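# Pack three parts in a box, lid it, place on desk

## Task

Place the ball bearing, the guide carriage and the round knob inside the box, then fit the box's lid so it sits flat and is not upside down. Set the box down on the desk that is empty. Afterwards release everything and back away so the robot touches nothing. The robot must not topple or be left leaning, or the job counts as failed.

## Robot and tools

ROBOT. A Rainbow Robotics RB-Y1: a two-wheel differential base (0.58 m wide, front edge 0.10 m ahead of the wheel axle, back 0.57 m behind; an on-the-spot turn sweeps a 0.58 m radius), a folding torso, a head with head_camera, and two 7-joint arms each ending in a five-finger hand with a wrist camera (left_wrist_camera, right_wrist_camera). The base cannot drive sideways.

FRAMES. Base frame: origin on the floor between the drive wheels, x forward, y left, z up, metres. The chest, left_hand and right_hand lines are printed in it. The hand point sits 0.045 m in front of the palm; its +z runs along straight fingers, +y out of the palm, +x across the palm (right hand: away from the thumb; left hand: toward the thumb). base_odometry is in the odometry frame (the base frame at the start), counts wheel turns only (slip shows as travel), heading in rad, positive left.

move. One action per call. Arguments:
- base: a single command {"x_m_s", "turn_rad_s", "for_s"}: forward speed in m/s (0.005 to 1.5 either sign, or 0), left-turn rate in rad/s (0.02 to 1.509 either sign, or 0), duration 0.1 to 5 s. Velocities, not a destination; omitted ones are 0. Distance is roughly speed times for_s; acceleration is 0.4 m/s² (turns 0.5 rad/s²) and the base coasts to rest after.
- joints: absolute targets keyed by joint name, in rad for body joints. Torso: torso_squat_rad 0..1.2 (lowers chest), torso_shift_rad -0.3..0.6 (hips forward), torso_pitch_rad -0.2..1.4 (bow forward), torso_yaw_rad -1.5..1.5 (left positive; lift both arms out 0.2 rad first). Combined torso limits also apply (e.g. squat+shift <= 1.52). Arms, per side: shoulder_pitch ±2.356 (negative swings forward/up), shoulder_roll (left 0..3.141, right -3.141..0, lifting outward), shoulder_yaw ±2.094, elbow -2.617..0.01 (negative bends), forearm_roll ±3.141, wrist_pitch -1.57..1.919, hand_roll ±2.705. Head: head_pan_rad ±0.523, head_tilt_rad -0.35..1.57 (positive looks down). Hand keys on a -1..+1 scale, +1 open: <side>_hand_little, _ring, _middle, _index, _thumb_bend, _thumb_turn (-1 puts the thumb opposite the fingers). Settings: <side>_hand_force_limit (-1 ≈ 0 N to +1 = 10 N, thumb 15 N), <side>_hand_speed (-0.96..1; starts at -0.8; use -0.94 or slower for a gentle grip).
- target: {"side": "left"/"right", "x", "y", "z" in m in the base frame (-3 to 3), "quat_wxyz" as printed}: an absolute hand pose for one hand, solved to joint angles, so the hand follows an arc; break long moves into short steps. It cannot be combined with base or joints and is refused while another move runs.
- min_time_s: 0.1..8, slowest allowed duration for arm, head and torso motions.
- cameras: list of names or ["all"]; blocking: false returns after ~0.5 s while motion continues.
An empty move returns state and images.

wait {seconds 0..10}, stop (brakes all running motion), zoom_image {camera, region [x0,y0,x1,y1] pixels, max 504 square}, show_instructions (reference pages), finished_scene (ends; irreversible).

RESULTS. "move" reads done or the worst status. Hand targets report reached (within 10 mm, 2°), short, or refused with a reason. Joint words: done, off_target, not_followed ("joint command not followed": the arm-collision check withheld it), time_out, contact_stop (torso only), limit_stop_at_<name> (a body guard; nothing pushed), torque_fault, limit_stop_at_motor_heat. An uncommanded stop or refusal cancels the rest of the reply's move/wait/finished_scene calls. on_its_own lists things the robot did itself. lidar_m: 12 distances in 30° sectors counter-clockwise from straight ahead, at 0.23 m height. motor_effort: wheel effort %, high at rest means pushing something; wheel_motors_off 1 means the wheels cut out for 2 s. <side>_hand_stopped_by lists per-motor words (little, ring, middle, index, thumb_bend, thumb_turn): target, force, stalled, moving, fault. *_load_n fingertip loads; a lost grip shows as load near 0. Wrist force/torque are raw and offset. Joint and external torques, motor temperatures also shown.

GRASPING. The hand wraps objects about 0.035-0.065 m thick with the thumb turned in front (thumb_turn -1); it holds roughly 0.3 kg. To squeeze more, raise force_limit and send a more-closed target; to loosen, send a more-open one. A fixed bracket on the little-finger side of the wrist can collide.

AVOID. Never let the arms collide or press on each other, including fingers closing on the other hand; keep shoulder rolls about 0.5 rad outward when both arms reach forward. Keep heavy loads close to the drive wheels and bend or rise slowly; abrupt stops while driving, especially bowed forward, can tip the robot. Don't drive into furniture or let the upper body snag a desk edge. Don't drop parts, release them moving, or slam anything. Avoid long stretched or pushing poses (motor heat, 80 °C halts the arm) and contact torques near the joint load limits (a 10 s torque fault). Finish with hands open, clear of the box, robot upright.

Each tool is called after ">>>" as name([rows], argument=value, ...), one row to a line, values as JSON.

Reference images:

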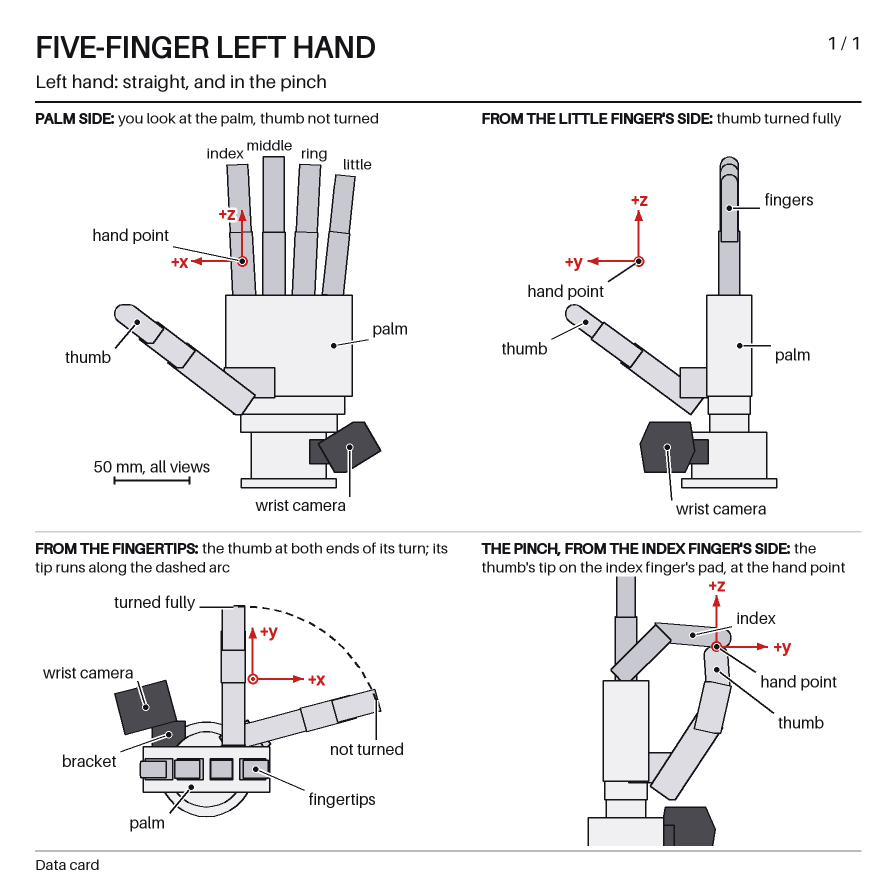

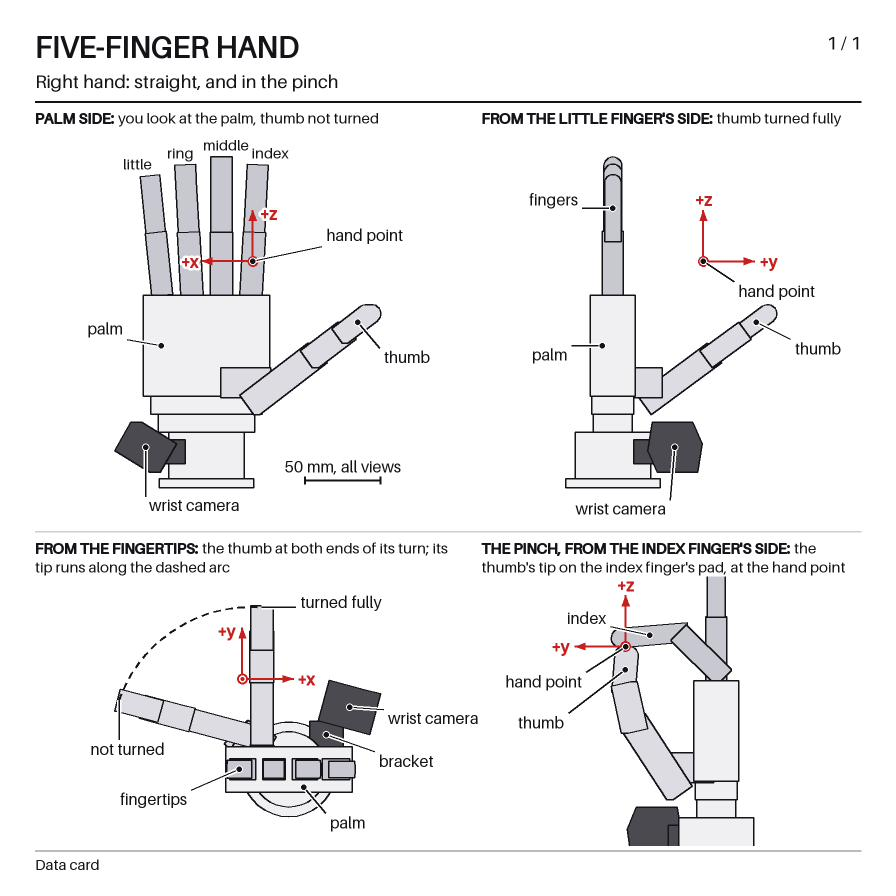

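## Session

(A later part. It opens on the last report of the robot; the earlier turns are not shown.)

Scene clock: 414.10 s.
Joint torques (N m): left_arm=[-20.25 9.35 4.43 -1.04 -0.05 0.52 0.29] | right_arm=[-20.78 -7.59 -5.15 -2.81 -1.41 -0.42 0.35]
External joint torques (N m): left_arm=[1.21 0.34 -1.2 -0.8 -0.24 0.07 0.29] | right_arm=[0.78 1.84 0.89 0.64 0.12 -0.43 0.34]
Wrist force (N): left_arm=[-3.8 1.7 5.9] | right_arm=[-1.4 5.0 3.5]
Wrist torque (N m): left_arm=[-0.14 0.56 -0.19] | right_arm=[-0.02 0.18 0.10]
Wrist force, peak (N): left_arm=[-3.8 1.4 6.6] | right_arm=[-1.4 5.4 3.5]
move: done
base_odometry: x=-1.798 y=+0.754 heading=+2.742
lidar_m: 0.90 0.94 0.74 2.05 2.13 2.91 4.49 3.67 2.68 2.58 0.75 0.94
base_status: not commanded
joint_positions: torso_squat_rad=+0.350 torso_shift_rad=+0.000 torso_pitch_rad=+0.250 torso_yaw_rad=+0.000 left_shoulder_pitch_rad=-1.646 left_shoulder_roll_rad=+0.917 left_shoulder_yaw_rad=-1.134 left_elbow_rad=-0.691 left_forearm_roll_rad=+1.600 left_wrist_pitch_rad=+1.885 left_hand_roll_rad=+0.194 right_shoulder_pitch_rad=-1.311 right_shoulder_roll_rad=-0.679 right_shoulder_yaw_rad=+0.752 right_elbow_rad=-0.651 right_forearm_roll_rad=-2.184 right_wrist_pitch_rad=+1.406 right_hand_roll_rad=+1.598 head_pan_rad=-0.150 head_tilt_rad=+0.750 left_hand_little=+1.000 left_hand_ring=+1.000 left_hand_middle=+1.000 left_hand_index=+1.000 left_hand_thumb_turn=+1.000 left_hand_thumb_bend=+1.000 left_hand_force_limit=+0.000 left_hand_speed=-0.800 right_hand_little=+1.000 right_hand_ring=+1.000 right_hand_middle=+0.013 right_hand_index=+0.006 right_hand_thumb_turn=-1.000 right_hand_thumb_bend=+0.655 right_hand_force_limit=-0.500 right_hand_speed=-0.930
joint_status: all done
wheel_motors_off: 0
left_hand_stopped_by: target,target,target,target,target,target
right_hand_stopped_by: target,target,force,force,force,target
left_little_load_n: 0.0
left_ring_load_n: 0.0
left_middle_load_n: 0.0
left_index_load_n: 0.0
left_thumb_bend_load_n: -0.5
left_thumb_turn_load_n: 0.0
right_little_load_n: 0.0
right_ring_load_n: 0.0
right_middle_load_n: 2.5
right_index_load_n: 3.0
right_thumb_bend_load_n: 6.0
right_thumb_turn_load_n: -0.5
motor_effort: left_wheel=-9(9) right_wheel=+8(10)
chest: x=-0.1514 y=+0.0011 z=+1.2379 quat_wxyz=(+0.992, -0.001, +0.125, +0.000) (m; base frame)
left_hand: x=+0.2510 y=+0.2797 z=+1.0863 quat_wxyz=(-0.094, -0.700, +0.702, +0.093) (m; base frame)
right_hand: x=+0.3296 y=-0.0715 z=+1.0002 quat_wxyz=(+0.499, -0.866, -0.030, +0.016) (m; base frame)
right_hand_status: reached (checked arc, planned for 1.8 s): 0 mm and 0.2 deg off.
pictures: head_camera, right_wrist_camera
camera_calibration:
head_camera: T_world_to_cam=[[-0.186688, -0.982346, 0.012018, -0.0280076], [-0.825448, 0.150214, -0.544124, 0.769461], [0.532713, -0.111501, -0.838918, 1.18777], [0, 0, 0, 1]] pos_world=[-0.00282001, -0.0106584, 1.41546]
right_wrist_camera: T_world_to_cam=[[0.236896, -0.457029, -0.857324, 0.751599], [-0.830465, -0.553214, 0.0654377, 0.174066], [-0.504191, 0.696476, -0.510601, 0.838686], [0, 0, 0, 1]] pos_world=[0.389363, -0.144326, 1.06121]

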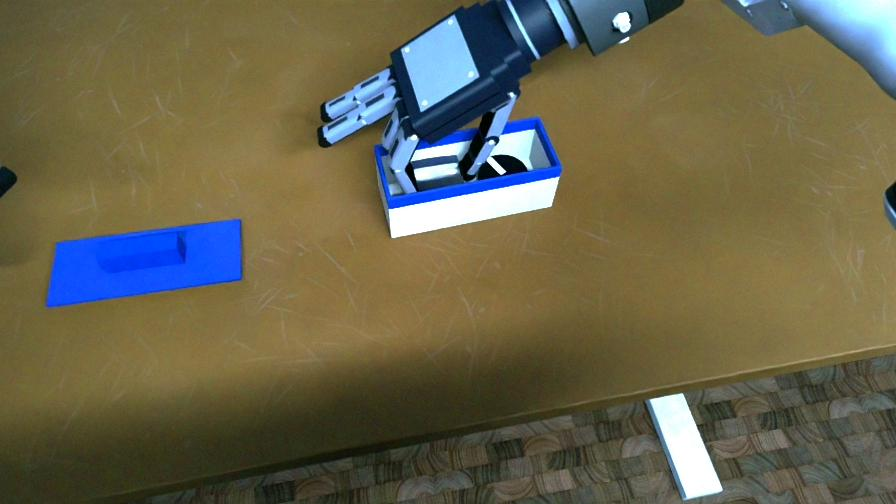

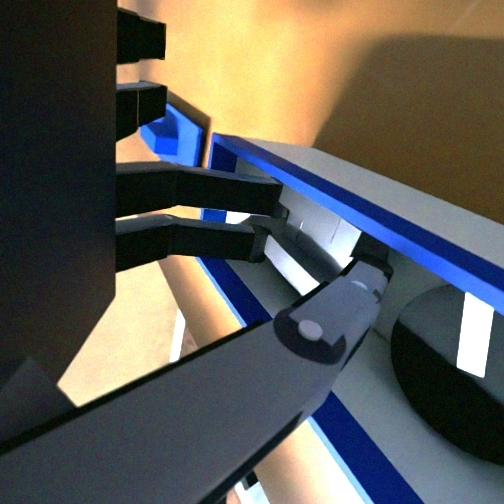

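>>> move(target={"side":"right","x":0.33,"y":-0.0715,"z":0.9965,"quat_wxyz":[-0.4997,0.8655,0.0302,-0.01745]}, min_time_s=0.8)

>>> move(joints={"right_hand_index": 0.11, "right_hand_middle": 0.12, "right_hand_thumb_bend": 0.71, "right_hand_speed": -0.8}, cameras=["right_wrist_camera"])

Scene clock: 416.37 s.
Joint torques (N m): left_arm=[-20.26 9.17 4.8 -0.98 -0.04 0.6 0.19] | right_arm=[-18.95 -6.81 -1.36 -1.06 0.81 -0.3 0.52]
External joint torques (N m): left_arm=[1.2 0.16 -0.83 -0.74 -0.22 0.15 0.19] | right_arm=[2.67 2.59 4.46 2.39 2.34 -0.35 0.52]
Wrist force (N): left_arm=[-3.5 1.6 6.1] | right_arm=[-2.5 -6.2 -2.2]
Wrist torque (N m): left_arm=[-0.15 0.54 -0.16] | right_arm=[-0.08 0.26 -0.03]
Wrist force, peak (N): left_arm=[-3.7 1.9 6.4] | right_arm=[-2.6 -6.7 -4.5]
move: done
base_odometry: x=-1.798 y=+0.754 heading=+2.742
lidar_m: 0.90 0.93 0.74 2.04 2.12 2.92 4.47 3.66 2.69 2.58 0.75 0.94
base_status: not commanded
joint_positions: torso_squat_rad=+0.350 torso_shift_rad=+0.000 torso_pitch_rad=+0.250 torso_yaw_rad=+0.000 left_shoulder_pitch_rad=-1.646 left_shoulder_roll_rad=+0.917 left_shoulder_yaw_rad=-1.134 left_elbow_rad=-0.691 left_forearm_roll_rad=+1.600 left_wrist_pitch_rad=+1.885 left_hand_roll_rad=+0.194 right_shoulder_pitch_rad=-1.317 right_shoulder_roll_rad=-0.665 right_shoulder_yaw_rad=+0.753 right_elbow_rad=-0.617 right_forearm_roll_rad=-2.184 right_wrist_pitch_rad=+1.416 right_hand_roll_rad=+1.618 head_pan_rad=-0.150 head_tilt_rad=+0.750 left_hand_little=+1.000 left_hand_ring=+1.000 left_hand_middle=+1.000 left_hand_index=+1.000 left_hand_thumb_turn=+1.000 left_hand_thumb_bend=+1.000 left_hand_force_limit=+0.000 left_hand_speed=-0.800 right_hand_little=+1.000 right_hand_ring=+1.000 right_hand_middle=+0.013 right_hand_index=+0.006 right_hand_thumb_turn=-1.000 right_hand_thumb_bend=+0.654 right_hand_force_limit=-0.500 right_hand_speed=-0.930
joint_status: all done
wheel_motors_off: 0
left_hand_stopped_by: target,target,target,target,target,target
right_hand_stopped_by: target,target,force,force,force,target
left_little_load_n: 0.0
left_ring_load_n: 0.0
left_middle_load_n: 0.0
left_index_load_n: 0.5
left_thumb_bend_load_n: -0.5
left_thumb_turn_load_n: 0.0
right_little_load_n: 0.0
right_ring_load_n: 0.0
right_middle_load_n: 3.5
right_index_load_n: 2.5
right_thumb_bend_load_n: 3.5
right_thumb_turn_load_n: 0.5
motor_effort: left_wheel=-9(9) right_wheel=+9(10)
chest: x=-0.1514 y=+0.0011 z=+1.2379 quat_wxyz=(+0.992, -0.001, +0.125, +0.000) (m; base frame)
left_hand: x=+0.2510 y=+0.2797 z=+1.0863 quat_wxyz=(-0.094, -0.700, +0.702, +0.093) (m; base frame)
right_hand: x=+0.3301 y=-0.0713 z=+0.9973 quat_wxyz=(+0.500, -0.865, -0.030, +0.016) (m; base frame)
right_hand_status: reached (checked arc, planned for 0.8 s): 1 mm and 0.1 deg off.
pictures: none

Scene clock: 417.03 s.
Joint torques (N m): left_arm=[-20.57 9.09 4.57 -1.04 -0.05 0.58 0.29] | right_arm=[-19.92 -7.15 -4.41 -2.72 -1.23 -0.08 0.05]
External joint torques (N m): left_arm=[0.89 0.09 -1.05 -0.8 -0.23 0.13 0.29] | right_arm=[1.72 2.23 1.4 0.73 0.3 -0.13 0.04]
Wrist force (N): left_arm=[-3.6 1.7 6.1] | right_arm=[-1.3 4.3 3.0]
Wrist torque (N m): left_arm=[-0.12 0.56 -0.17] | right_arm=[-0.02 0.18 0.10]
Wrist force, peak (N): left_arm=[-3.8 1.7 6.3] | right_arm=[-2.5 -6.5 -2.3]
move: done
base_odometry: x=-1.798 y=+0.754 heading=+2.742
lidar_m: 0.90 0.94 0.74 2.04 2.13 2.91 4.49 3.67 2.68 2.59 0.75 0.94
base_status: not commanded
joint_positions: torso_squat_rad=+0.350 torso_shift_rad=+0.000 torso_pitch_rad=+0.250 torso_yaw_rad=+0.000 left_shoulder_pitch_rad=-1.646 left_shoulder_roll_rad=+0.917 left_shoulder_yaw_rad=-1.134 left_elbow_rad=-0.691 left_forearm_roll_rad=+1.600 left_wrist_pitch_rad=+1.885 left_hand_roll_rad=+0.194 right_shoulder_pitch_rad=-1.317 right_shoulder_roll_rad=-0.665 right_shoulder_yaw_rad=+0.753 right_elbow_rad=-0.617 right_forearm_roll_rad=-2.184 right_wrist_pitch_rad=+1.416 right_hand_roll_rad=+1.618 head_pan_rad=-0.150 head_tilt_rad=+0.750 left_hand_little=+1.000 left_hand_ring=+1.000 left_hand_middle=+1.000 left_hand_index=+1.000 left_hand_thumb_turn=+1.000 left_hand_thumb_bend=+1.000 left_hand_force_limit=+0.000 left_hand_speed=-0.800 right_hand_little=+1.000 right_hand_ring=+1.000 right_hand_middle=+0.120 right_hand_index=+0.110 right_hand_thumb_turn=-1.000 right_hand_thumb_bend=+0.710 right_hand_force_limit=-0.500 right_hand_speed=-0.800
joint_status: all done
wheel_motors_off: 0
left_hand_stopped_by: target,target,target,target,target,target
right_hand_stopped_by: target,target,target,target,target,target
left_little_load_n: 0.0
left_ring_load_n: 0.0
left_middle_load_n: 0.0
left_index_load_n: 0.0
left_thumb_bend_load_n: 0.0
left_thumb_turn_load_n: 0.0
right_little_load_n: 0.0
right_ring_load_n: 0.0
right_middle_load_n: 0.0
right_index_load_n: 0.0
right_thumb_bend_load_n: 0.0
right_thumb_turn_load_n: 0.0
motor_effort: left_wheel=-7(8) right_wheel=+8(10)
chest: x=-0.1514 y=+0.0011 z=+1.2379 quat_wxyz=(+0.992, -0.001, +0.125, +0.000) (m; base frame)
left_hand: x=+0.2510 y=+0.2797 z=+1.0863 quat_wxyz=(-0.094, -0.700, +0.702, +0.093) (m; base frame)
right_hand: x=+0.3299 y=-0.0715 z=+0.9968 quat_wxyz=(+0.500, -0.866, -0.030, +0.017) (m; base frame)
pictures: right_wrist_camera
camera_calibration:
right_wrist_camera: T_world_to_cam=[[0.236472, -0.456018, -0.85798, 0.749378], [-0.829426, -0.554679, 0.0662109, 0.173361], [-0.506096, 0.695974, -0.509399, 0.836551], [0, 0, 0, 1]] pos_world=[0.389959, -0.144328, 1.05761]

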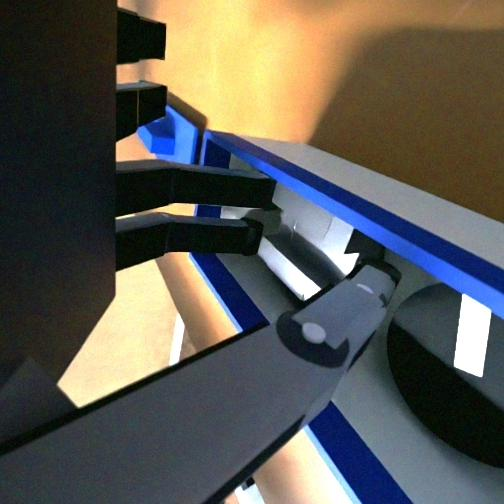

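>>> move(target={"side":"right","x":0.33,"y":-0.0715,"z":1.03,"quat_wxyz":[-0.4997,0.8655,0.0302,-0.01745]}, min_time_s=1.5)

>>> move(target={"side":"right","x":0.33,"y":-0.0715,"z":1.12,"quat_wxyz":[-0.4997,0.8655,0.0302,-0.01745]}, min_time_s=1)

>>> move(target={"side":"right","x":0.31,"y":-0.38,"z":1.13,"quat_wxyz":[-0.462,0.8,-0.331,0.191]}, min_time_s=2)

>>> move(joints={"head_pan_rad": 0.25, "head_tilt_rad": 0.8}, cameras=["head_camera","left_wrist_camera"])

>>> zoom_image(camera="head_camera", region=[250, 60, 750, 400])

Scene clock: 422.03 s.
Joint torques (N m): left_arm=[-20.33 9.22 4.44 -1.08 -0.08 0.57 0.23] | right_arm=[-23.53 -11.08 -8.02 -4.37 -1.51 0.26 0.01]
External joint torques (N m): left_arm=[1.13 0.22 -1.18 -0.84 -0.26 0.12 0.23] | right_arm=[-1.91 -1.54 -1.5 -1.01 0.03 0.35 0]
Wrist force (N): left_arm=[-3.5 1.4 6.2] | right_arm=[-1.3 4.3 3.1]
Wrist torque (N m): left_arm=[-0.21 0.55 -0.16] | right_arm=[-0.02 0.16 0.04]
Wrist force, peak (N): left_arm=[-3.8 1.5 6.5] | right_arm=[-1.5 4.5 3.0]
move: done
base_odometry: x=-1.798 y=+0.754 heading=+2.742
lidar_m: 0.90 0.93 0.75 2.04 2.11 2.90 4.47 3.67 2.68 2.58 0.76 0.93
base_status: not commanded
joint_positions: torso_squat_rad=+0.350 torso_shift_rad=+0.000 torso_pitch_rad=+0.250 torso_yaw_rad=+0.000 left_shoulder_pitch_rad=-1.646 left_shoulder_roll_rad=+0.917 left_shoulder_yaw_rad=-1.134 left_elbow_rad=-0.691 left_forearm_roll_rad=+1.600 left_wrist_pitch_rad=+1.885 left_hand_roll_rad=+0.194 right_shoulder_pitch_rad=-1.336 right_shoulder_roll_rad=-0.722 right_shoulder_yaw_rad=+0.745 right_elbow_rad=-0.719 right_forearm_roll_rad=-2.192 right_wrist_pitch_rad=+1.418 right_hand_roll_rad=+1.522 head_pan_rad=-0.150 head_tilt_rad=+0.750 left_hand_little=+1.000 left_hand_ring=+1.000 left_hand_middle=+1.000 left_hand_index=+1.000 left_hand_thumb_turn=+1.000 left_hand_thumb_bend=+1.000 left_hand_force_limit=+0.000 left_hand_speed=-0.800 right_hand_little=+1.000 right_hand_ring=+1.000 right_hand_middle=+0.120 right_hand_index=+0.110 right_hand_thumb_turn=-1.000 right_hand_thumb_bend=+0.710 right_hand_force_limit=-0.500 right_hand_speed=-0.800
joint_status: all done
wheel_motors_off: 0
left_hand_stopped_by: target,target,target,target,target,target
right_hand_stopped_by: target,target,target,target,target,target
left_little_load_n: 0.0
left_ring_load_n: 0.0
left_middle_load_n: 0.0
left_index_load_n: 0.0
left_thumb_bend_load_n: -0.5
left_thumb_turn_load_n: 0.0
right_little_load_n: 0.0
right_ring_load_n: 0.0
right_middle_load_n: 0.0
right_index_load_n: 0.0
right_thumb_bend_load_n: 0.0
right_thumb_turn_load_n: 0.0
motor_effort: left_wheel=-7(10) right_wheel=+9(10)
chest: x=-0.1514 y=+0.0011 z=+1.2379 quat_wxyz=(+0.992, -0.001, +0.125, +0.000) (m; base frame)
left_hand: x=+0.2510 y=+0.2797 z=+1.0863 quat_wxyz=(-0.094, -0.700, +0.702, +0.093) (m; base frame)
right_hand: x=+0.3296 y=-0.0714 z=+1.0294 quat_wxyz=(+0.500, -0.865, -0.030, +0.019) (m; base frame)
right_hand_status: reached (checked arc, planned for 1.5 s): 1 mm and 0.2 deg off.
pictures: none

Scene clock: 423.37 s.
Joint torques (N m): left_arm=[-20.11 9.47 4.56 -0.95 0.01 0.62 0.22] | right_arm=[-23.04 -10.49 -8.71 -3.72 -1.48 -0.33 -0.29]
External joint torques (N m): left_arm=[1.35 0.46 -1.06 -0.71 -0.17 0.17 0.22] | right_arm=[-1.29 -0.99 -1.44 -0.76 0.02 0.09 -0.3]
Wrist force (N): left_arm=[-3.6 1.5 6.3] | right_arm=[-1.5 4.1 3.2]
Wrist torque (N m): left_arm=[-0.18 0.56 -0.17] | right_arm=[-0.03 0.21 0.00]
Wrist force, peak (N): left_arm=[-3.4 1.9 6.5] | right_arm=[-1.3 4.7 3.0]
move: done
base_odometry: x=-1.798 y=+0.754 heading=+2.742
lidar_m: 0.90 0.93 0.74 2.04 2.12 2.90 4.49 3.67 2.68 2.59 0.75 0.94
base_status: not commanded
joint_positions: torso_squat_rad=+0.350 torso_shift_rad=+0.000 torso_pitch_rad=+0.250 torso_yaw_rad=+0.000 left_shoulder_pitch_rad=-1.646 left_shoulder_roll_rad=+0.917 left_shoulder_yaw_rad=-1.134 left_elbow_rad=-0.691 left_forearm_roll_rad=+1.600 left_wrist_pitch_rad=+1.885 left_hand_roll_rad=+0.194 right_shoulder_pitch_rad=-1.449 right_shoulder_roll_rad=-0.819 right_shoulder_yaw_rad=+0.717 right_elbow_rad=-0.834 right_forearm_roll_rad=-2.215 right_wrist_pitch_rad=+1.470 right_hand_roll_rad=+1.329 head_pan_rad=-0.150 head_tilt_rad=+0.750 left_hand_little=+1.000 left_hand_ring=+1.000 left_hand_middle=+1.000 left_hand_index=+1.000 left_hand_thumb_turn=+1.000 left_hand_thumb_bend=+1.000 left_hand_force_limit=+0.000 left_hand_speed=-0.800 right_hand_little=+1.000 right_hand_ring=+1.000 right_hand_middle=+0.120 right_hand_index=+0.110 right_hand_thumb_turn=-1.000 right_hand_thumb_bend=+0.710 right_hand_force_limit=-0.500 right_hand_speed=-0.800
joint_status: all done
wheel_motors_off: 0
left_hand_stopped_by: target,target,target,target,target,target
right_hand_stopped_by: target,target,target,target,target,target
left_little_load_n: 0.0
left_ring_load_n: 0.0
left_middle_load_n: 0.0
left_index_load_n: 0.0
left_thumb_bend_load_n: -0.5
left_thumb_turn_load_n: 0.0
right_little_load_n: 0.0
right_ring_load_n: 0.0
right_middle_load_n: 0.0
right_index_load_n: 0.0
right_thumb_bend_load_n: 0.0
right_thumb_turn_load_n: 0.0
motor_effort: left_wheel=-7(9) right_wheel=+9(10)
chest: x=-0.1514 y=+0.0011 z=+1.2379 quat_wxyz=(+0.992, -0.001, +0.125, +0.000) (m; base frame)
left_hand: x=+0.2510 y=+0.2797 z=+1.0863 quat_wxyz=(-0.094, -0.700, +0.702, +0.093) (m; base frame)
right_hand: x=+0.3296 y=-0.0712 z=+1.1187 quat_wxyz=(+0.500, -0.865, -0.031, +0.020) (m; base frame)
right_hand_status: reached (checked arc, planned for 1.0 s): 1 mm and 0.3 deg off.
pictures: none

Scene clock: 425.70 s.
Joint torques (N m): left_arm=[-20.25 9.04 4.77 -0.97 -0.06 0.58 0.27] | right_arm=[-9.14 -20.02 -11.07 0.79 -0.94 -0.73 -0.25]
External joint torques (N m): left_arm=[1.21 0.03 -0.85 -0.73 -0.24 0.13 0.27] | right_arm=[1.07 -0.63 -1.12 -0.56 0.24 -0.29 -0.25]
Wrist force (N): left_arm=[-3.8 1.5 6.1] | right_arm=[-1.1 4.5 3.2]
Wrist torque (N m): left_arm=[-0.17 0.59 -0.17] | right_arm=[0.08 0.17 0.03]
Wrist force, peak (N): left_arm=[-3.5 1.5 6.6] | right_arm=[-0.8 4.9 3.3]
move: done
base_odometry: x=-1.798 y=+0.754 heading=+2.742
lidar_m: 0.89 0.94 0.75 2.04 2.13 2.91 4.49 3.66 2.68 2.58 0.75 0.93
base_status: not commanded
joint_positions: torso_squat_rad=+0.350 torso_shift_rad=+0.000 torso_pitch_rad=+0.250 torso_yaw_rad=+0.000 left_shoulder_pitch_rad=-1.646 left_shoulder_roll_rad=+0.917 left_shoulder_yaw_rad=-1.134 left_elbow_rad=-0.691 left_forearm_roll_rad=+1.600 left_wrist_pitch_rad=+1.885 left_hand_roll_rad=+0.194 right_shoulder_pitch_rad=-0.479 right_shoulder_roll_rad=-1.696 right_shoulder_yaw_rad=+0.349 right_elbow_rad=-1.319 right_forearm_roll_rad=-2.726 right_wrist_pitch_rad=+0.959 right_hand_roll_rad=+1.313 head_pan_rad=-0.150 head_tilt_rad=+0.750 left_hand_little=+1.000 left_hand_ring=+1.000 left_hand_middle=+1.000 left_hand_index=+1.000 left_hand_thumb_turn=+1.000 left_hand_thumb_bend=+1.000 left_hand_force_limit=+0.000 left_hand_speed=-0.800 right_hand_little=+1.000 right_hand_ring=+1.000 right_hand_middle=+0.120 right_hand_index=+0.110 right_hand_thumb_turn=-1.000 right_hand_thumb_bend=+0.710 right_hand_force_limit=-0.500 right_hand_speed=-0.800
joint_status: all done
wheel_motors_off: 0
left_hand_stopped_by: target,target,target,target,target,target
right_hand_stopped_by: target,target,target,target,target,target
left_little_load_n: 0.0
left_ring_load_n: 0.0
left_middle_load_n: 0.0
left_index_load_n: 0.0
left_thumb_bend_load_n: 0.0
left_thumb_turn_load_n: 0.0
right_little_load_n: 0.0
right_ring_load_n: 0.0
right_middle_load_n: 0.0
right_index_load_n: 0.0
right_thumb_bend_load_n: 0.0
right_thumb_turn_load_n: 0.0
motor_effort: left_wheel=-5(11) right_wheel=+8(10)
chest: x=-0.1514 y=+0.0010 z=+1.2379 quat_wxyz=(+0.992, -0.001, +0.125, +0.000) (m; base frame)
left_hand: x=+0.2510 y=+0.2797 z=+1.0863 quat_wxyz=(-0.094, -0.700, +0.702, +0.093) (m; base frame)
right_hand: x=+0.3101 y=-0.3799 z=+1.1297 quat_wxyz=(+0.462, -0.801, +0.331, -0.189) (m; base frame)
right_hand_status: reached (checked arc, planned for 2.0 s): 0 mm and 0.3 deg off.
pictures: none

Scene clock: 426.63 s.
Joint torques (N m): left_arm=[-20.38 9.15 4.52 -0.97 -0.15 0.64 0.19] | right_arm=[-9.11 -19.92 -11.5 0.68 -0.91 -0.68 0.01]
External joint torques (N m): left_arm=[1.08 0.14 -1.1 -0.73 -0.33 0.19 0.19] | right_arm=[1.1 -0.54 -1.55 -0.67 0.27 -0.24 0.01]
Wrist force (N): left_arm=[-3.7 1.9 5.7] | right_arm=[-1.1 4.5 3.3]
Wrist torque (N m): left_arm=[-0.11 0.57 -0.18] | right_arm=[0.05 0.16 0.03]
Wrist force, peak (N): left_arm=[-3.6 1.1 6.6] | right_arm=[-1.1 4.7 3.2]
move: done
base_odometry: x=-1.798 y=+0.754 heading=+2.742
lidar_m: 0.89 0.94 0.73 2.04 2.13 2.91 4.49 3.67 2.69 2.58 0.76 0.94
base_status: not commanded
joint_positions: torso_squat_rad=+0.350 torso_shift_rad=+0.000 torso_pitch_rad=+0.250 torso_yaw_rad=+0.000 left_shoulder_pitch_rad=-1.646 left_shoulder_roll_rad=+0.917 left_shoulder_yaw_rad=-1.134 left_elbow_rad=-0.691 left_forearm_roll_rad=+1.600 left_wrist_pitch_rad=+1.885 left_hand_roll_rad=+0.194 right_shoulder_pitch_rad=-0.479 right_shoulder_roll_rad=-1.696 right_shoulder_yaw_rad=+0.349 right_elbow_rad=-1.319 right_forearm_roll_rad=-2.726 right_wrist_pitch_rad=+0.959 right_hand_roll_rad=+1.313 head_pan_rad=+0.250 head_tilt_rad=+0.800 left_hand_little=+1.000 left_hand_ring=+1.000 left_hand_middle=+1.000 left_hand_index=+1.000 left_hand_thumb_turn=+1.000 left_hand_thumb_bend=+1.000 left_hand_force_limit=+0.000 left_hand_speed=-0.800 right_hand_little=+1.000 right_hand_ring=+1.000 right_hand_middle=+0.120 right_hand_index=+0.110 right_hand_thumb_turn=-1.000 right_hand_thumb_bend=+0.710 right_hand_force_limit=-0.500 right_hand_speed=-0.800
joint_status: all done
wheel_motors_off: 0
left_hand_stopped_by: target,target,target,target,target,target
right_hand_stopped_by: target,target,target,target,target,target
left_little_load_n: 0.0
left_ring_load_n: 0.0
left_middle_load_n: 0.0
left_index_load_n: 0.0
left_thumb_bend_load_n: 0.0
left_thumb_turn_load_n: 0.0
right_little_load_n: 0.0
right_ring_load_n: 0.0
right_middle_load_n: 0.0
right_index_load_n: 0.0
right_thumb_bend_load_n: 0.0
right_thumb_turn_load_n: 0.0
motor_effort: left_wheel=-7(9) right_wheel=+8(10)
chest: x=-0.1514 y=+0.0010 z=+1.2379 quat_wxyz=(+0.992, -0.001, +0.125, +0.000) (m; base frame)
left_hand: x=+0.2510 y=+0.2797 z=+1.0863 quat_wxyz=(-0.094, -0.700, +0.702, +0.093) (m; base frame)
right_hand: x=+0.3101 y=-0.3799 z=+1.1297 quat_wxyz=(+0.462, -0.801, +0.331, -0.189) (m; base frame)
pictures: head_camera, left_wrist_camera
camera_calibration:
head_camera: T_world_to_cam=[[0.196774, -0.976833, -0.0841254, 0.140046], [-0.856475, -0.129496, -0.499682, 0.703898], [0.477212, 0.170376, -0.862114, 1.21605], [0, 0, 0, 1]] pos_world=[-0.00500036, 0.0207677, 1.41188]
left_wrist_camera: T_world_to_cam=[[0.920296, -0.273574, -0.279665, 0.156733], [-0.0651562, -0.812044, 0.579948, -0.391201], [-0.385759, -0.515502, -0.765146, 1.18683], [0, 0, 0, 1]] pos_world=[0.288101, 0.337019, 1.17881]

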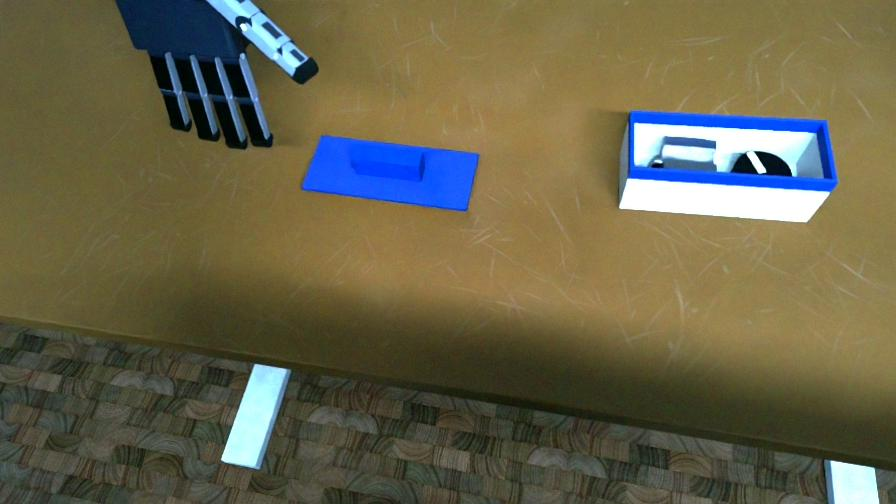

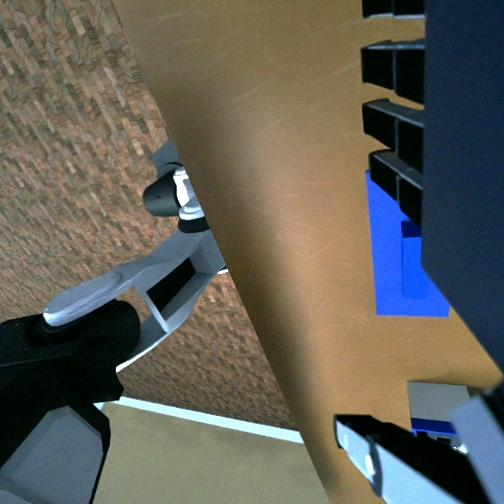

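Scaled by 1.008.

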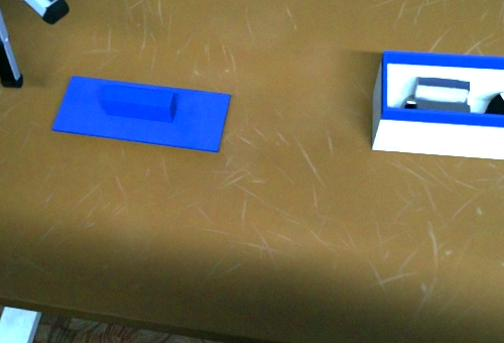

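>>> zoom_image(camera="head_camera", region=[290, 110, 500, 230])

>>> zoom_image(camera="head_camera", region=[600, 90, 850, 240])

Scaled by 2.400.

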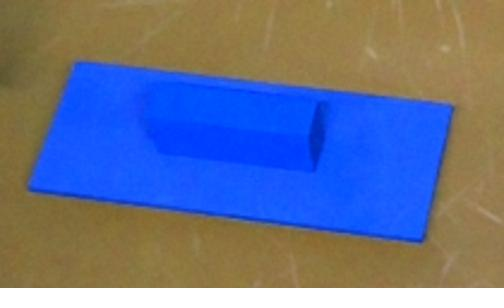

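Scaled by 2.016.

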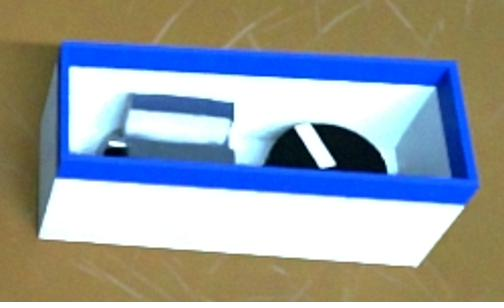

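>>> move(joints={"left_hand_index": 0.3, "left_hand_middle": 0.3, "left_hand_thumb_bend": 0.8, "left_hand_thumb_turn": -1, "left_hand_speed": 0.2})

>>> move(target={"side":"left","x":0.3205,"y":0.1677,"z":1.09,"quat_wxyz":[-0.3799,0.5964,-0.5964,0.3799]}, min_time_s=3, cameras=["head_camera","left_wrist_camera"])

Scene clock: 439.87 s.
Joint torques (N m): left_arm=[-20.2 9.21 4.65 -1.09 -0.07 0.55 0.26] | right_arm=[-9.16 -19.06 -11.41 0.42 -1 -0.72 -0.15]
External joint torques (N m): left_arm=[1.25 0.2 -0.96 -0.85 -0.24 0.09 0.26] | right_arm=[1.05 0.32 -1.46 -0.93 0.18 -0.29 -0.15]
Wrist force (N): left_arm=[-3.4 1.3 5.9] | right_arm=[-1.1 4.6 3.2]
Wrist torque (N m): left_arm=[-0.20 0.53 -0.20] | right_arm=[0.07 0.16 0.04]
Wrist force, peak (N): left_arm=[-3.6 1.6 6.6] | right_arm=[-1.2 4.7 3.3]
move: done
base_odometry: x=-1.798 y=+0.754 heading=+2.742
lidar_m: 0.90 0.94 0.75 2.04 2.11 2.93 4.48 3.66 2.67 2.58 0.76 0.93
base_status: not commanded
joint_positions: torso_squat_rad=+0.350 torso_shift_rad=+0.000 torso_pitch_rad=+0.250 torso_yaw_rad=+0.000 left_shoulder_pitch_rad=-1.646 left_shoulder_roll_rad=+0.917 left_shoulder_yaw_rad=-1.134 left_elbow_rad=-0.691 left_forearm_roll_rad=+1.600 left_wrist_pitch_rad=+1.885 left_hand_roll_rad=+0.194 right_shoulder_pitch_rad=-0.479 right_shoulder_roll_rad=-1.696 right_shoulder_yaw_rad=+0.349 right_elbow_rad=-1.319 right_forearm_roll_rad=-2.726 right_wrist_pitch_rad=+0.959 right_hand_roll_rad=+1.313 head_pan_rad=+0.250 head_tilt_rad=+0.800 left_hand_little=+1.000 left_hand_ring=+1.000 left_hand_middle=+0.300 left_hand_index=+0.300 left_hand_thumb_turn=-1.000 left_hand_thumb_bend=+0.800 left_hand_force_limit=+0.000 left_hand_speed=+0.200 right_hand_little=+1.000 right_hand_ring=+1.000 right_hand_middle=+0.120 right_hand_index=+0.110 right_hand_thumb_turn=-1.000 right_hand_thumb_bend=+0.710 right_hand_force_limit=-0.500 right_hand_speed=-0.800
joint_status: all done
wheel_motors_off: 0
left_hand_stopped_by: target,target,target,target,target,target
right_hand_stopped_by: target,target,target,target,target,target
left_little_load_n: 0.0
left_ring_load_n: 0.0
left_middle_load_n: 0.0
left_index_load_n: 0.5
left_thumb_bend_load_n: -0.5
left_thumb_turn_load_n: 0.0
right_little_load_n: -0.5
right_ring_load_n: 0.0
right_middle_load_n: 0.0
right_index_load_n: 0.0
right_thumb_bend_load_n: 0.0
right_thumb_turn_load_n: 0.0
motor_effort: left_wheel=-7(9) right_wheel=+9(10)
chest: x=-0.1514 y=+0.0010 z=+1.2379 quat_wxyz=(+0.992, -0.001, +0.125, +0.000) (m; base frame)
left_hand: x=+0.2510 y=+0.2797 z=+1.0863 quat_wxyz=(-0.094, -0.700, +0.702, +0.093) (m; base frame)
right_hand: x=+0.3101 y=-0.3799 z=+1.1297 quat_wxyz=(+0.462, -0.801, +0.331, -0.189) (m; base frame)
pictures: none

Scene clock: 443.20 s.
Joint torques (N m): left_arm=[-11.25 9.17 7.37 -2.07 -1.82 0.16 0.17] | right_arm=[-9.16 -20.05 -11.14 1.16 -0.97 -0.92 -0.08]
External joint torques (N m): left_arm=[1.2 1.4 -1.5 -0.9 -0.11 0.02 0.18] | right_arm=[1.05 -0.67 -1.19 -0.19 0.22 -0.48 -0.09]
Wrist force (N): left_arm=[-3.6 8.3 3.1] | right_arm=[-1.2 4.6 3.2]
Wrist torque (N m): left_arm=[0.51 0.45 -0.32] | right_arm=[0.08 0.19 0.02]
Wrist force, peak (N): left_arm=[-3.7 9.1 2.8] | right_arm=[-1.2 4.8 3.3]
move: done
base_odometry: x=-1.798 y=+0.754 heading=+2.742
lidar_m: 0.89 0.95 0.75 2.04 2.12 2.91 4.49 3.67 2.67 2.58 0.75 0.93
base_status: not commanded
joint_positions: torso_squat_rad=+0.350 torso_shift_rad=+0.000 torso_pitch_rad=+0.250 torso_yaw_rad=+0.000 left_shoulder_pitch_rad=-1.236 left_shoulder_roll_rad=+1.379 left_shoulder_yaw_rad=-1.148 left_elbow_rad=-2.472 left_forearm_roll_rad=+0.221 left_wrist_pitch_rad=+1.387 left_hand_roll_rad=+1.668 right_shoulder_pitch_rad=-0.479 right_shoulder_roll_rad=-1.696 right_shoulder_yaw_rad=+0.349 right_elbow_rad=-1.319 right_forearm_roll_rad=-2.726 right_wrist_pitch_rad=+0.959 right_hand_roll_rad=+1.313 head_pan_rad=+0.250 head_tilt_rad=+0.800 left_hand_little=+1.000 left_hand_ring=+1.000 left_hand_middle=+0.300 left_hand_index=+0.300 left_hand_thumb_turn=-1.000 left_hand_thumb_bend=+0.800 left_hand_force_limit=+0.000 left_hand_speed=+0.200 right_hand_little=+1.000 right_hand_ring=+1.000 right_hand_middle=+0.120 right_hand_index=+0.110 right_hand_thumb_turn=-1.000 right_hand_thumb_bend=+0.710 right_hand_force_limit=-0.500 right_hand_speed=-0.800
joint_status: all done
wheel_motors_off: 0
left_hand_stopped_by: target,target,target,target,target,target
right_hand_stopped_by: target,target,target,target,target,target
left_little_load_n: 0.0
left_ring_load_n: 0.0
left_middle_load_n: 0.0
left_index_load_n: 0.0
left_thumb_bend_load_n: 0.0
left_thumb_turn_load_n: 0.0
right_little_load_n: 0.0
right_ring_load_n: 0.0
right_middle_load_n: 0.0
right_index_load_n: 0.0
right_thumb_bend_load_n: 0.0
right_thumb_turn_load_n: 0.0
motor_effort: left_wheel=-6(9) right_wheel=+8(10)
chest: x=-0.1514 y=+0.0010 z=+1.2379 quat_wxyz=(+0.992, -0.001, +0.125, +0.000) (m; base frame)
left_hand: x=+0.3205 y=+0.1675 z=+1.0903 quat_wxyz=(+0.379, -0.596, +0.597, -0.380) (m; base frame)
left_hand_status: reached (checked arc, planned for 3.0 s): 0 mm and 0.1 deg off.
right_hand: x=+0.3101 y=-0.3799 z=+1.1297 quat_wxyz=(+0.462, -0.801, +0.331, -0.189) (m; base frame)
pictures: head_camera, left_wrist_camera
camera_calibration:
head_camera: T_world_to_cam=[[0.196774, -0.976833, -0.0841254, 0.140046], [-0.856475, -0.129496, -0.499682, 0.703898], [0.477212, 0.170376, -0.862114, 1.21605], [0, 0, 0, 1]] pos_world=[-0.00500036, 0.0207677, 1.41188]
left_wrist_camera: T_world_to_cam=[[0.433556, -0.270953, 0.859426, -1.02309], [-0.580943, -0.813116, 0.0367159, 0.27772], [0.688865, -0.515196, -0.50994, 0.536119], [0, 0, 0, 1]] pos_world=[0.235594, 0.224815, 1.14246]

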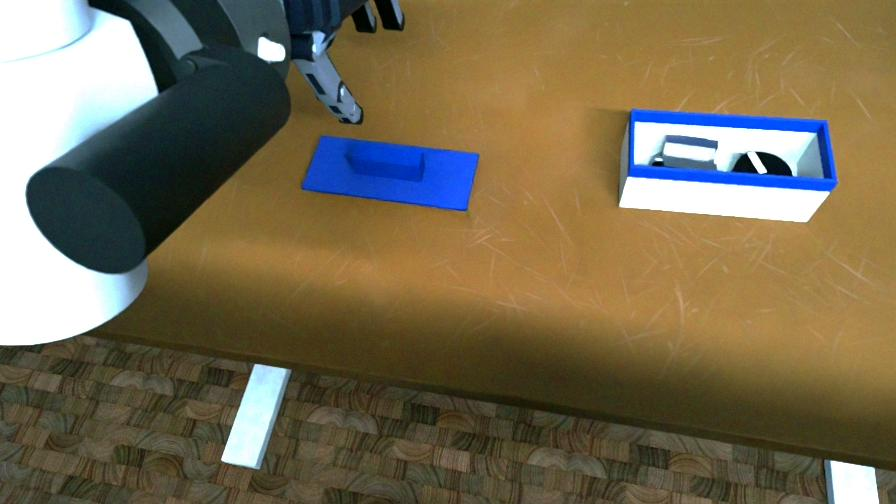

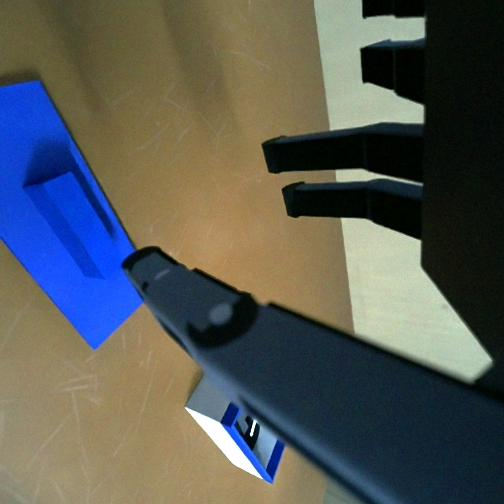

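>>> zoom_image(camera="left_wrist_camera", region=[0, 70, 300, 370])

Scaled by 1.680.

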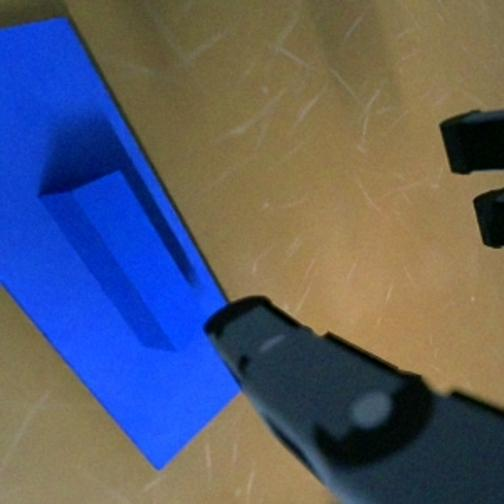

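>>> move(target={"side":"left","x":0.3145,"y":0.167,"z":1.02,"quat_wxyz":[-0.3799,0.5964,-0.5964,0.3799]}, min_time_s=1.5, cameras=["left_wrist_camera"])

>>> zoom_image(camera="left_wrist_camera", region=[40, 70, 340, 370])

Scene clock: 450.47 s.
Joint torques (N m): left_arm=[-11 6.83 7.05 -2.66 -2.03 0.09 0.29] | right_arm=[-8.8 -20.11 -11.29 0.77 -0.91 -0.68 -0.49]
External joint torques (N m): left_arm=[1.36 -1.21 -1.45 0.36 -0.35 -0.19 0.29] | right_arm=[1.41 -0.72 -1.34 -0.58 0.28 -0.24 -0.5]
Wrist force (N): left_arm=[-3.0 7.9 3.3] | right_arm=[-1.0 4.6 3.1]
Wrist torque (N m): left_arm=[0.42 0.40 -0.31] | right_arm=[0.08 0.16 0.04]
Wrist force, peak (N): left_arm=[-3.7 8.9 3.2] | right_arm=[-1.1 4.6 3.5]
move: done
base_odometry: x=-1.798 y=+0.754 heading=+2.742
lidar_m: 0.90 0.94 0.74 2.04 2.13 2.90 4.47 3.66 2.67 2.58 0.75 0.94
base_status: not commanded
joint_positions: torso_squat_rad=+0.350 torso_shift_rad=+0.000 torso_pitch_rad=+0.250 torso_yaw_rad=+0.000 left_shoulder_pitch_rad=-1.091 left_shoulder_roll_rad=+1.273 left_shoulder_yaw_rad=-1.280 left_elbow_rad=-2.388 left_forearm_roll_rad=-0.059 left_wrist_pitch_rad=+1.370 left_hand_roll_rad=+1.746 right_shoulder_pitch_rad=-0.479 right_shoulder_roll_rad=-1.696 right_shoulder_yaw_rad=+0.349 right_elbow_rad=-1.319 right_forearm_roll_rad=-2.726 right_wrist_pitch_rad=+0.959 right_hand_roll_rad=+1.313 head_pan_rad=+0.250 head_tilt_rad=+0.800 left_hand_little=+1.000 left_hand_ring=+1.000 left_hand_middle=+0.300 left_hand_index=+0.300 left_hand_thumb_turn=-1.000 left_hand_thumb_bend=+0.800 left_hand_force_limit=+0.000 left_hand_speed=+0.200 right_hand_little=+1.000 right_hand_ring=+1.000 right_hand_middle=+0.120 right_hand_index=+0.110 right_hand_thumb_turn=-1.000 right_hand_thumb_bend=+0.710 right_hand_force_limit=-0.500 right_hand_speed=-0.800
joint_status: all done
wheel_motors_off: 0
left_hand_stopped_by: target,target,target,target,target,target
right_hand_stopped_by: target,target,target,target,target,target
left_little_load_n: 0.0
left_ring_load_n: 0.0
left_middle_load_n: 0.0
left_index_load_n: 0.0
left_thumb_bend_load_n: 0.0
left_thumb_turn_load_n: 0.0
right_little_load_n: -0.5
right_ring_load_n: 0.0
right_middle_load_n: 0.0
right_index_load_n: 0.0
right_thumb_bend_load_n: 0.0
right_thumb_turn_load_n: 0.0
motor_effort: left_wheel=-9(10) right_wheel=+9(10)
chest: x=-0.1514 y=+0.0010 z=+1.2379 quat_wxyz=(+0.992, -0.001, +0.125, +0.000) (m; base frame)
left_hand: x=+0.3145 y=+0.1671 z=+1.0202 quat_wxyz=(+0.380, -0.596, +0.596, -0.380) (m; base frame)
left_hand_status: reached (checked arc, planned for 1.5 s): 0 mm and 0.0 deg off.
right_hand: x=+0.3101 y=-0.3799 z=+1.1297 quat_wxyz=(+0.462, -0.801, +0.331, -0.189) (m; base frame)
pictures: left_wrist_camera
camera_calibration:
left_wrist_camera: T_world_to_cam=[[0.433084, -0.27152, 0.859485, -0.960236], [-0.580234, -0.813683, 0.0353223, 0.277776], [0.689758, -0.514001, -0.509938, 0.503721], [0, 0, 0, 1]] pos_world=[0.229592, 0.224212, 1.07236]

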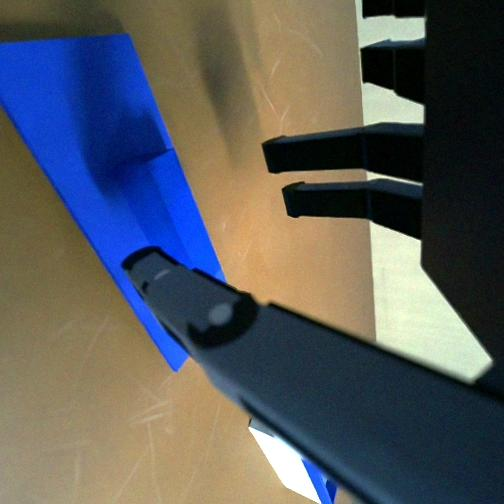

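Scaled by 1.680.

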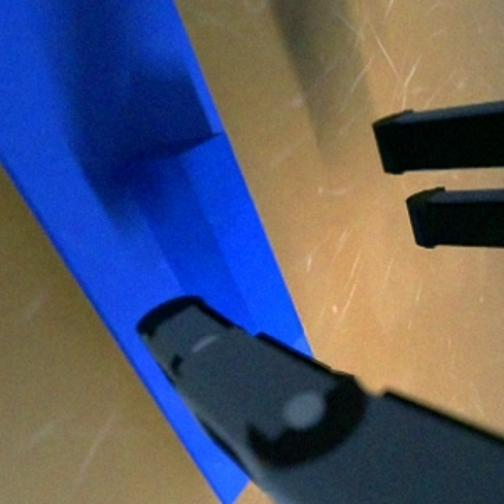

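>>> move(target={"side":"left","x":0.313,"y":0.167,"z":0.9845,"quat_wxyz":[-0.3799,0.5964,-0.5964,0.3799]}, min_time_s=1.5, cameras=["left_wrist_camera","head_camera"])

Scene clock: 454.17 s.
Joint torques (N m): left_arm=[-10.68 6.82 6.42 -3.16 -2.04 0.17 0.32] | right_arm=[-9.5 -20.28 -11.32 1.01 -1.14 -0.72 -0.21]
External joint torques (N m): left_arm=[1.62 -1.25 -1.87 0.48 -0.38 -0.17 0.33] | right_arm=[0.71 -0.9 -1.37 -0.34 0.04 -0.28 -0.22]
Wrist force (N): left_arm=[-3.2 7.9 3.0] | right_arm=[-1.0 4.6 3.1]
Wrist torque (N m): left_arm=[0.42 0.41 -0.34] | right_arm=[0.09 0.15 0.04]
Wrist force, peak (N): left_arm=[-3.2 8.5 3.4] | right_arm=[-1.2 4.8 3.3]
move: done
base_odometry: x=-1.798 y=+0.754 heading=+2.742
lidar_m: 0.89 0.94 0.74 2.04 2.13 2.92 4.49 3.67 2.67 2.58 0.74 0.94
base_status: not commanded
joint_positions: torso_squat_rad=+0.350 torso_shift_rad=+0.000 torso_pitch_rad=+0.250 torso_yaw_rad=+0.000 left_shoulder_pitch_rad=-1.030 left_shoulder_roll_rad=+1.215 left_shoulder_yaw_rad=-1.335 left_elbow_rad=-2.312 left_forearm_roll_rad=-0.177 left_wrist_pitch_rad=+1.345 left_hand_roll_rad=+1.787 right_shoulder_pitch_rad=-0.479 right_shoulder_roll_rad=-1.696 right_shoulder_yaw_rad=+0.349 right_elbow_rad=-1.319 right_forearm_roll_rad=-2.726 right_wrist_pitch_rad=+0.959 right_hand_roll_rad=+1.313 head_pan_rad=+0.250 head_tilt_rad=+0.800 left_hand_little=+1.000 left_hand_ring=+1.000 left_hand_middle=+0.300 left_hand_index=+0.300 left_hand_thumb_turn=-1.000 left_hand_thumb_bend=+0.800 left_hand_force_limit=+0.000 left_hand_speed=+0.200 right_hand_little=+1.000 right_hand_ring=+1.000 right_hand_middle=+0.120 right_hand_index=+0.110 right_hand_thumb_turn=-1.000 right_hand_thumb_bend=+0.710 right_hand_force_limit=-0.500 right_hand_speed=-0.800
joint_status: all done
wheel_motors_off: 0
left_hand_stopped_by: target,target,target,target,target,target
right_hand_stopped_by: target,target,target,target,target,target
left_little_load_n: 0.0
left_ring_load_n: 0.0
left_middle_load_n: 0.0
left_index_load_n: 0.0
left_thumb_bend_load_n: 0.0
left_thumb_turn_load_n: 0.0
right_little_load_n: 0.0
right_ring_load_n: 0.0
right_middle_load_n: 0.0
right_index_load_n: 0.0
right_thumb_bend_load_n: 0.0
right_thumb_turn_load_n: 0.0
motor_effort: left_wheel=-7(10) right_wheel=+8(9)
chest: x=-0.1514 y=+0.0010 z=+1.2379 quat_wxyz=(+0.992, -0.001, +0.125, +0.000) (m; base frame)
left_hand: x=+0.3130 y=+0.1671 z=+0.9848 quat_wxyz=(+0.380, -0.596, +0.596, -0.380) (m; base frame)
left_hand_status: reached (checked arc, planned for 1.5 s): 0 mm and 0.0 deg off.
right_hand: x=+0.3101 y=-0.3799 z=+1.1297 quat_wxyz=(+0.462, -0.801, +0.331, -0.189) (m; base frame)
pictures: head_camera, left_wrist_camera
camera_calibration:
head_camera: T_world_to_cam=[[0.196774, -0.976833, -0.0841254, 0.140046], [-0.856475, -0.129496, -0.499682, 0.703898], [0.477212, 0.170376, -0.862114, 1.21605], [0, 0, 0, 1]] pos_world=[-0.00500036, 0.0207677, 1.41188]
left_wrist_camera: T_world_to_cam=[[0.433202, -0.271714, 0.859365, -0.929034], [-0.580251, -0.813675, 0.0352339, 0.27827], [0.68967, -0.513911, -0.510148, 0.487093], [0, 0, 0, 1]] pos_world=[0.227992, 0.224312, 1.03706]

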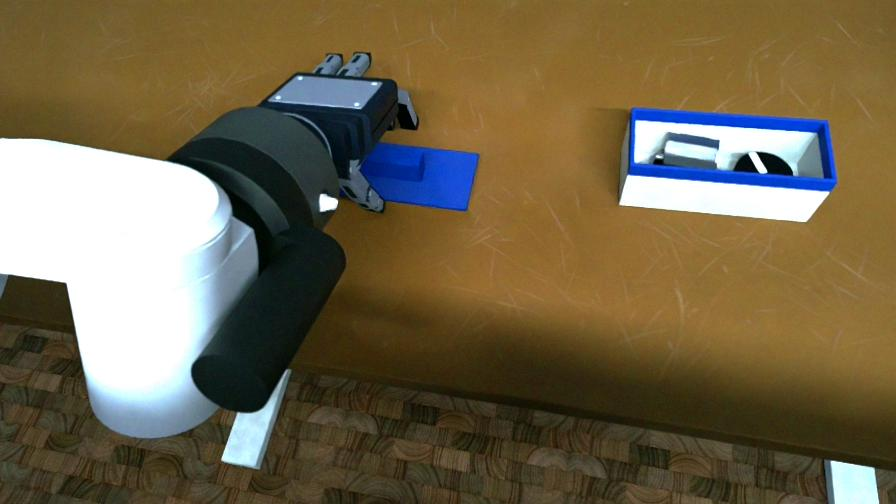

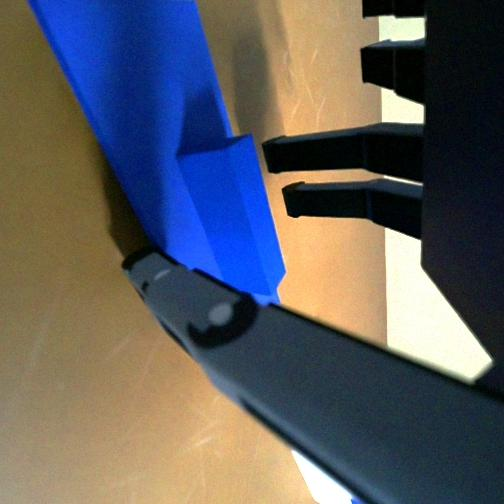

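>>> zoom_image(camera="left_wrist_camera", region=[100, 90, 320, 310])

>>> zoom_image(camera="head_camera", region=[300, 40, 500, 240])

Scaled by 2.291.

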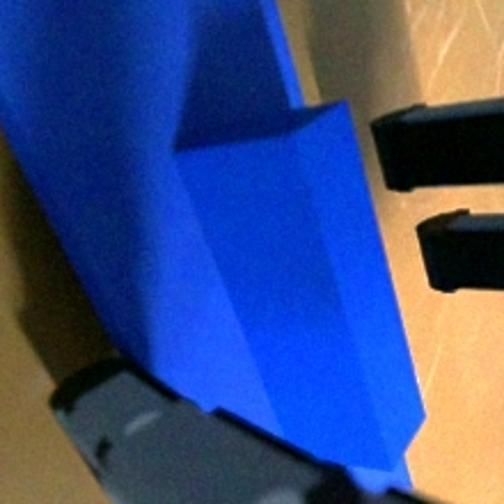

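Scaled by 2.520.

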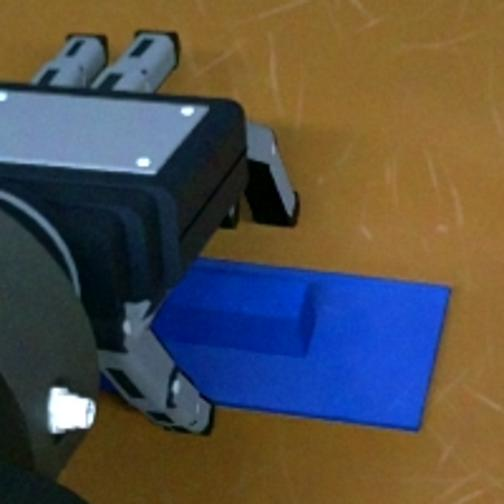

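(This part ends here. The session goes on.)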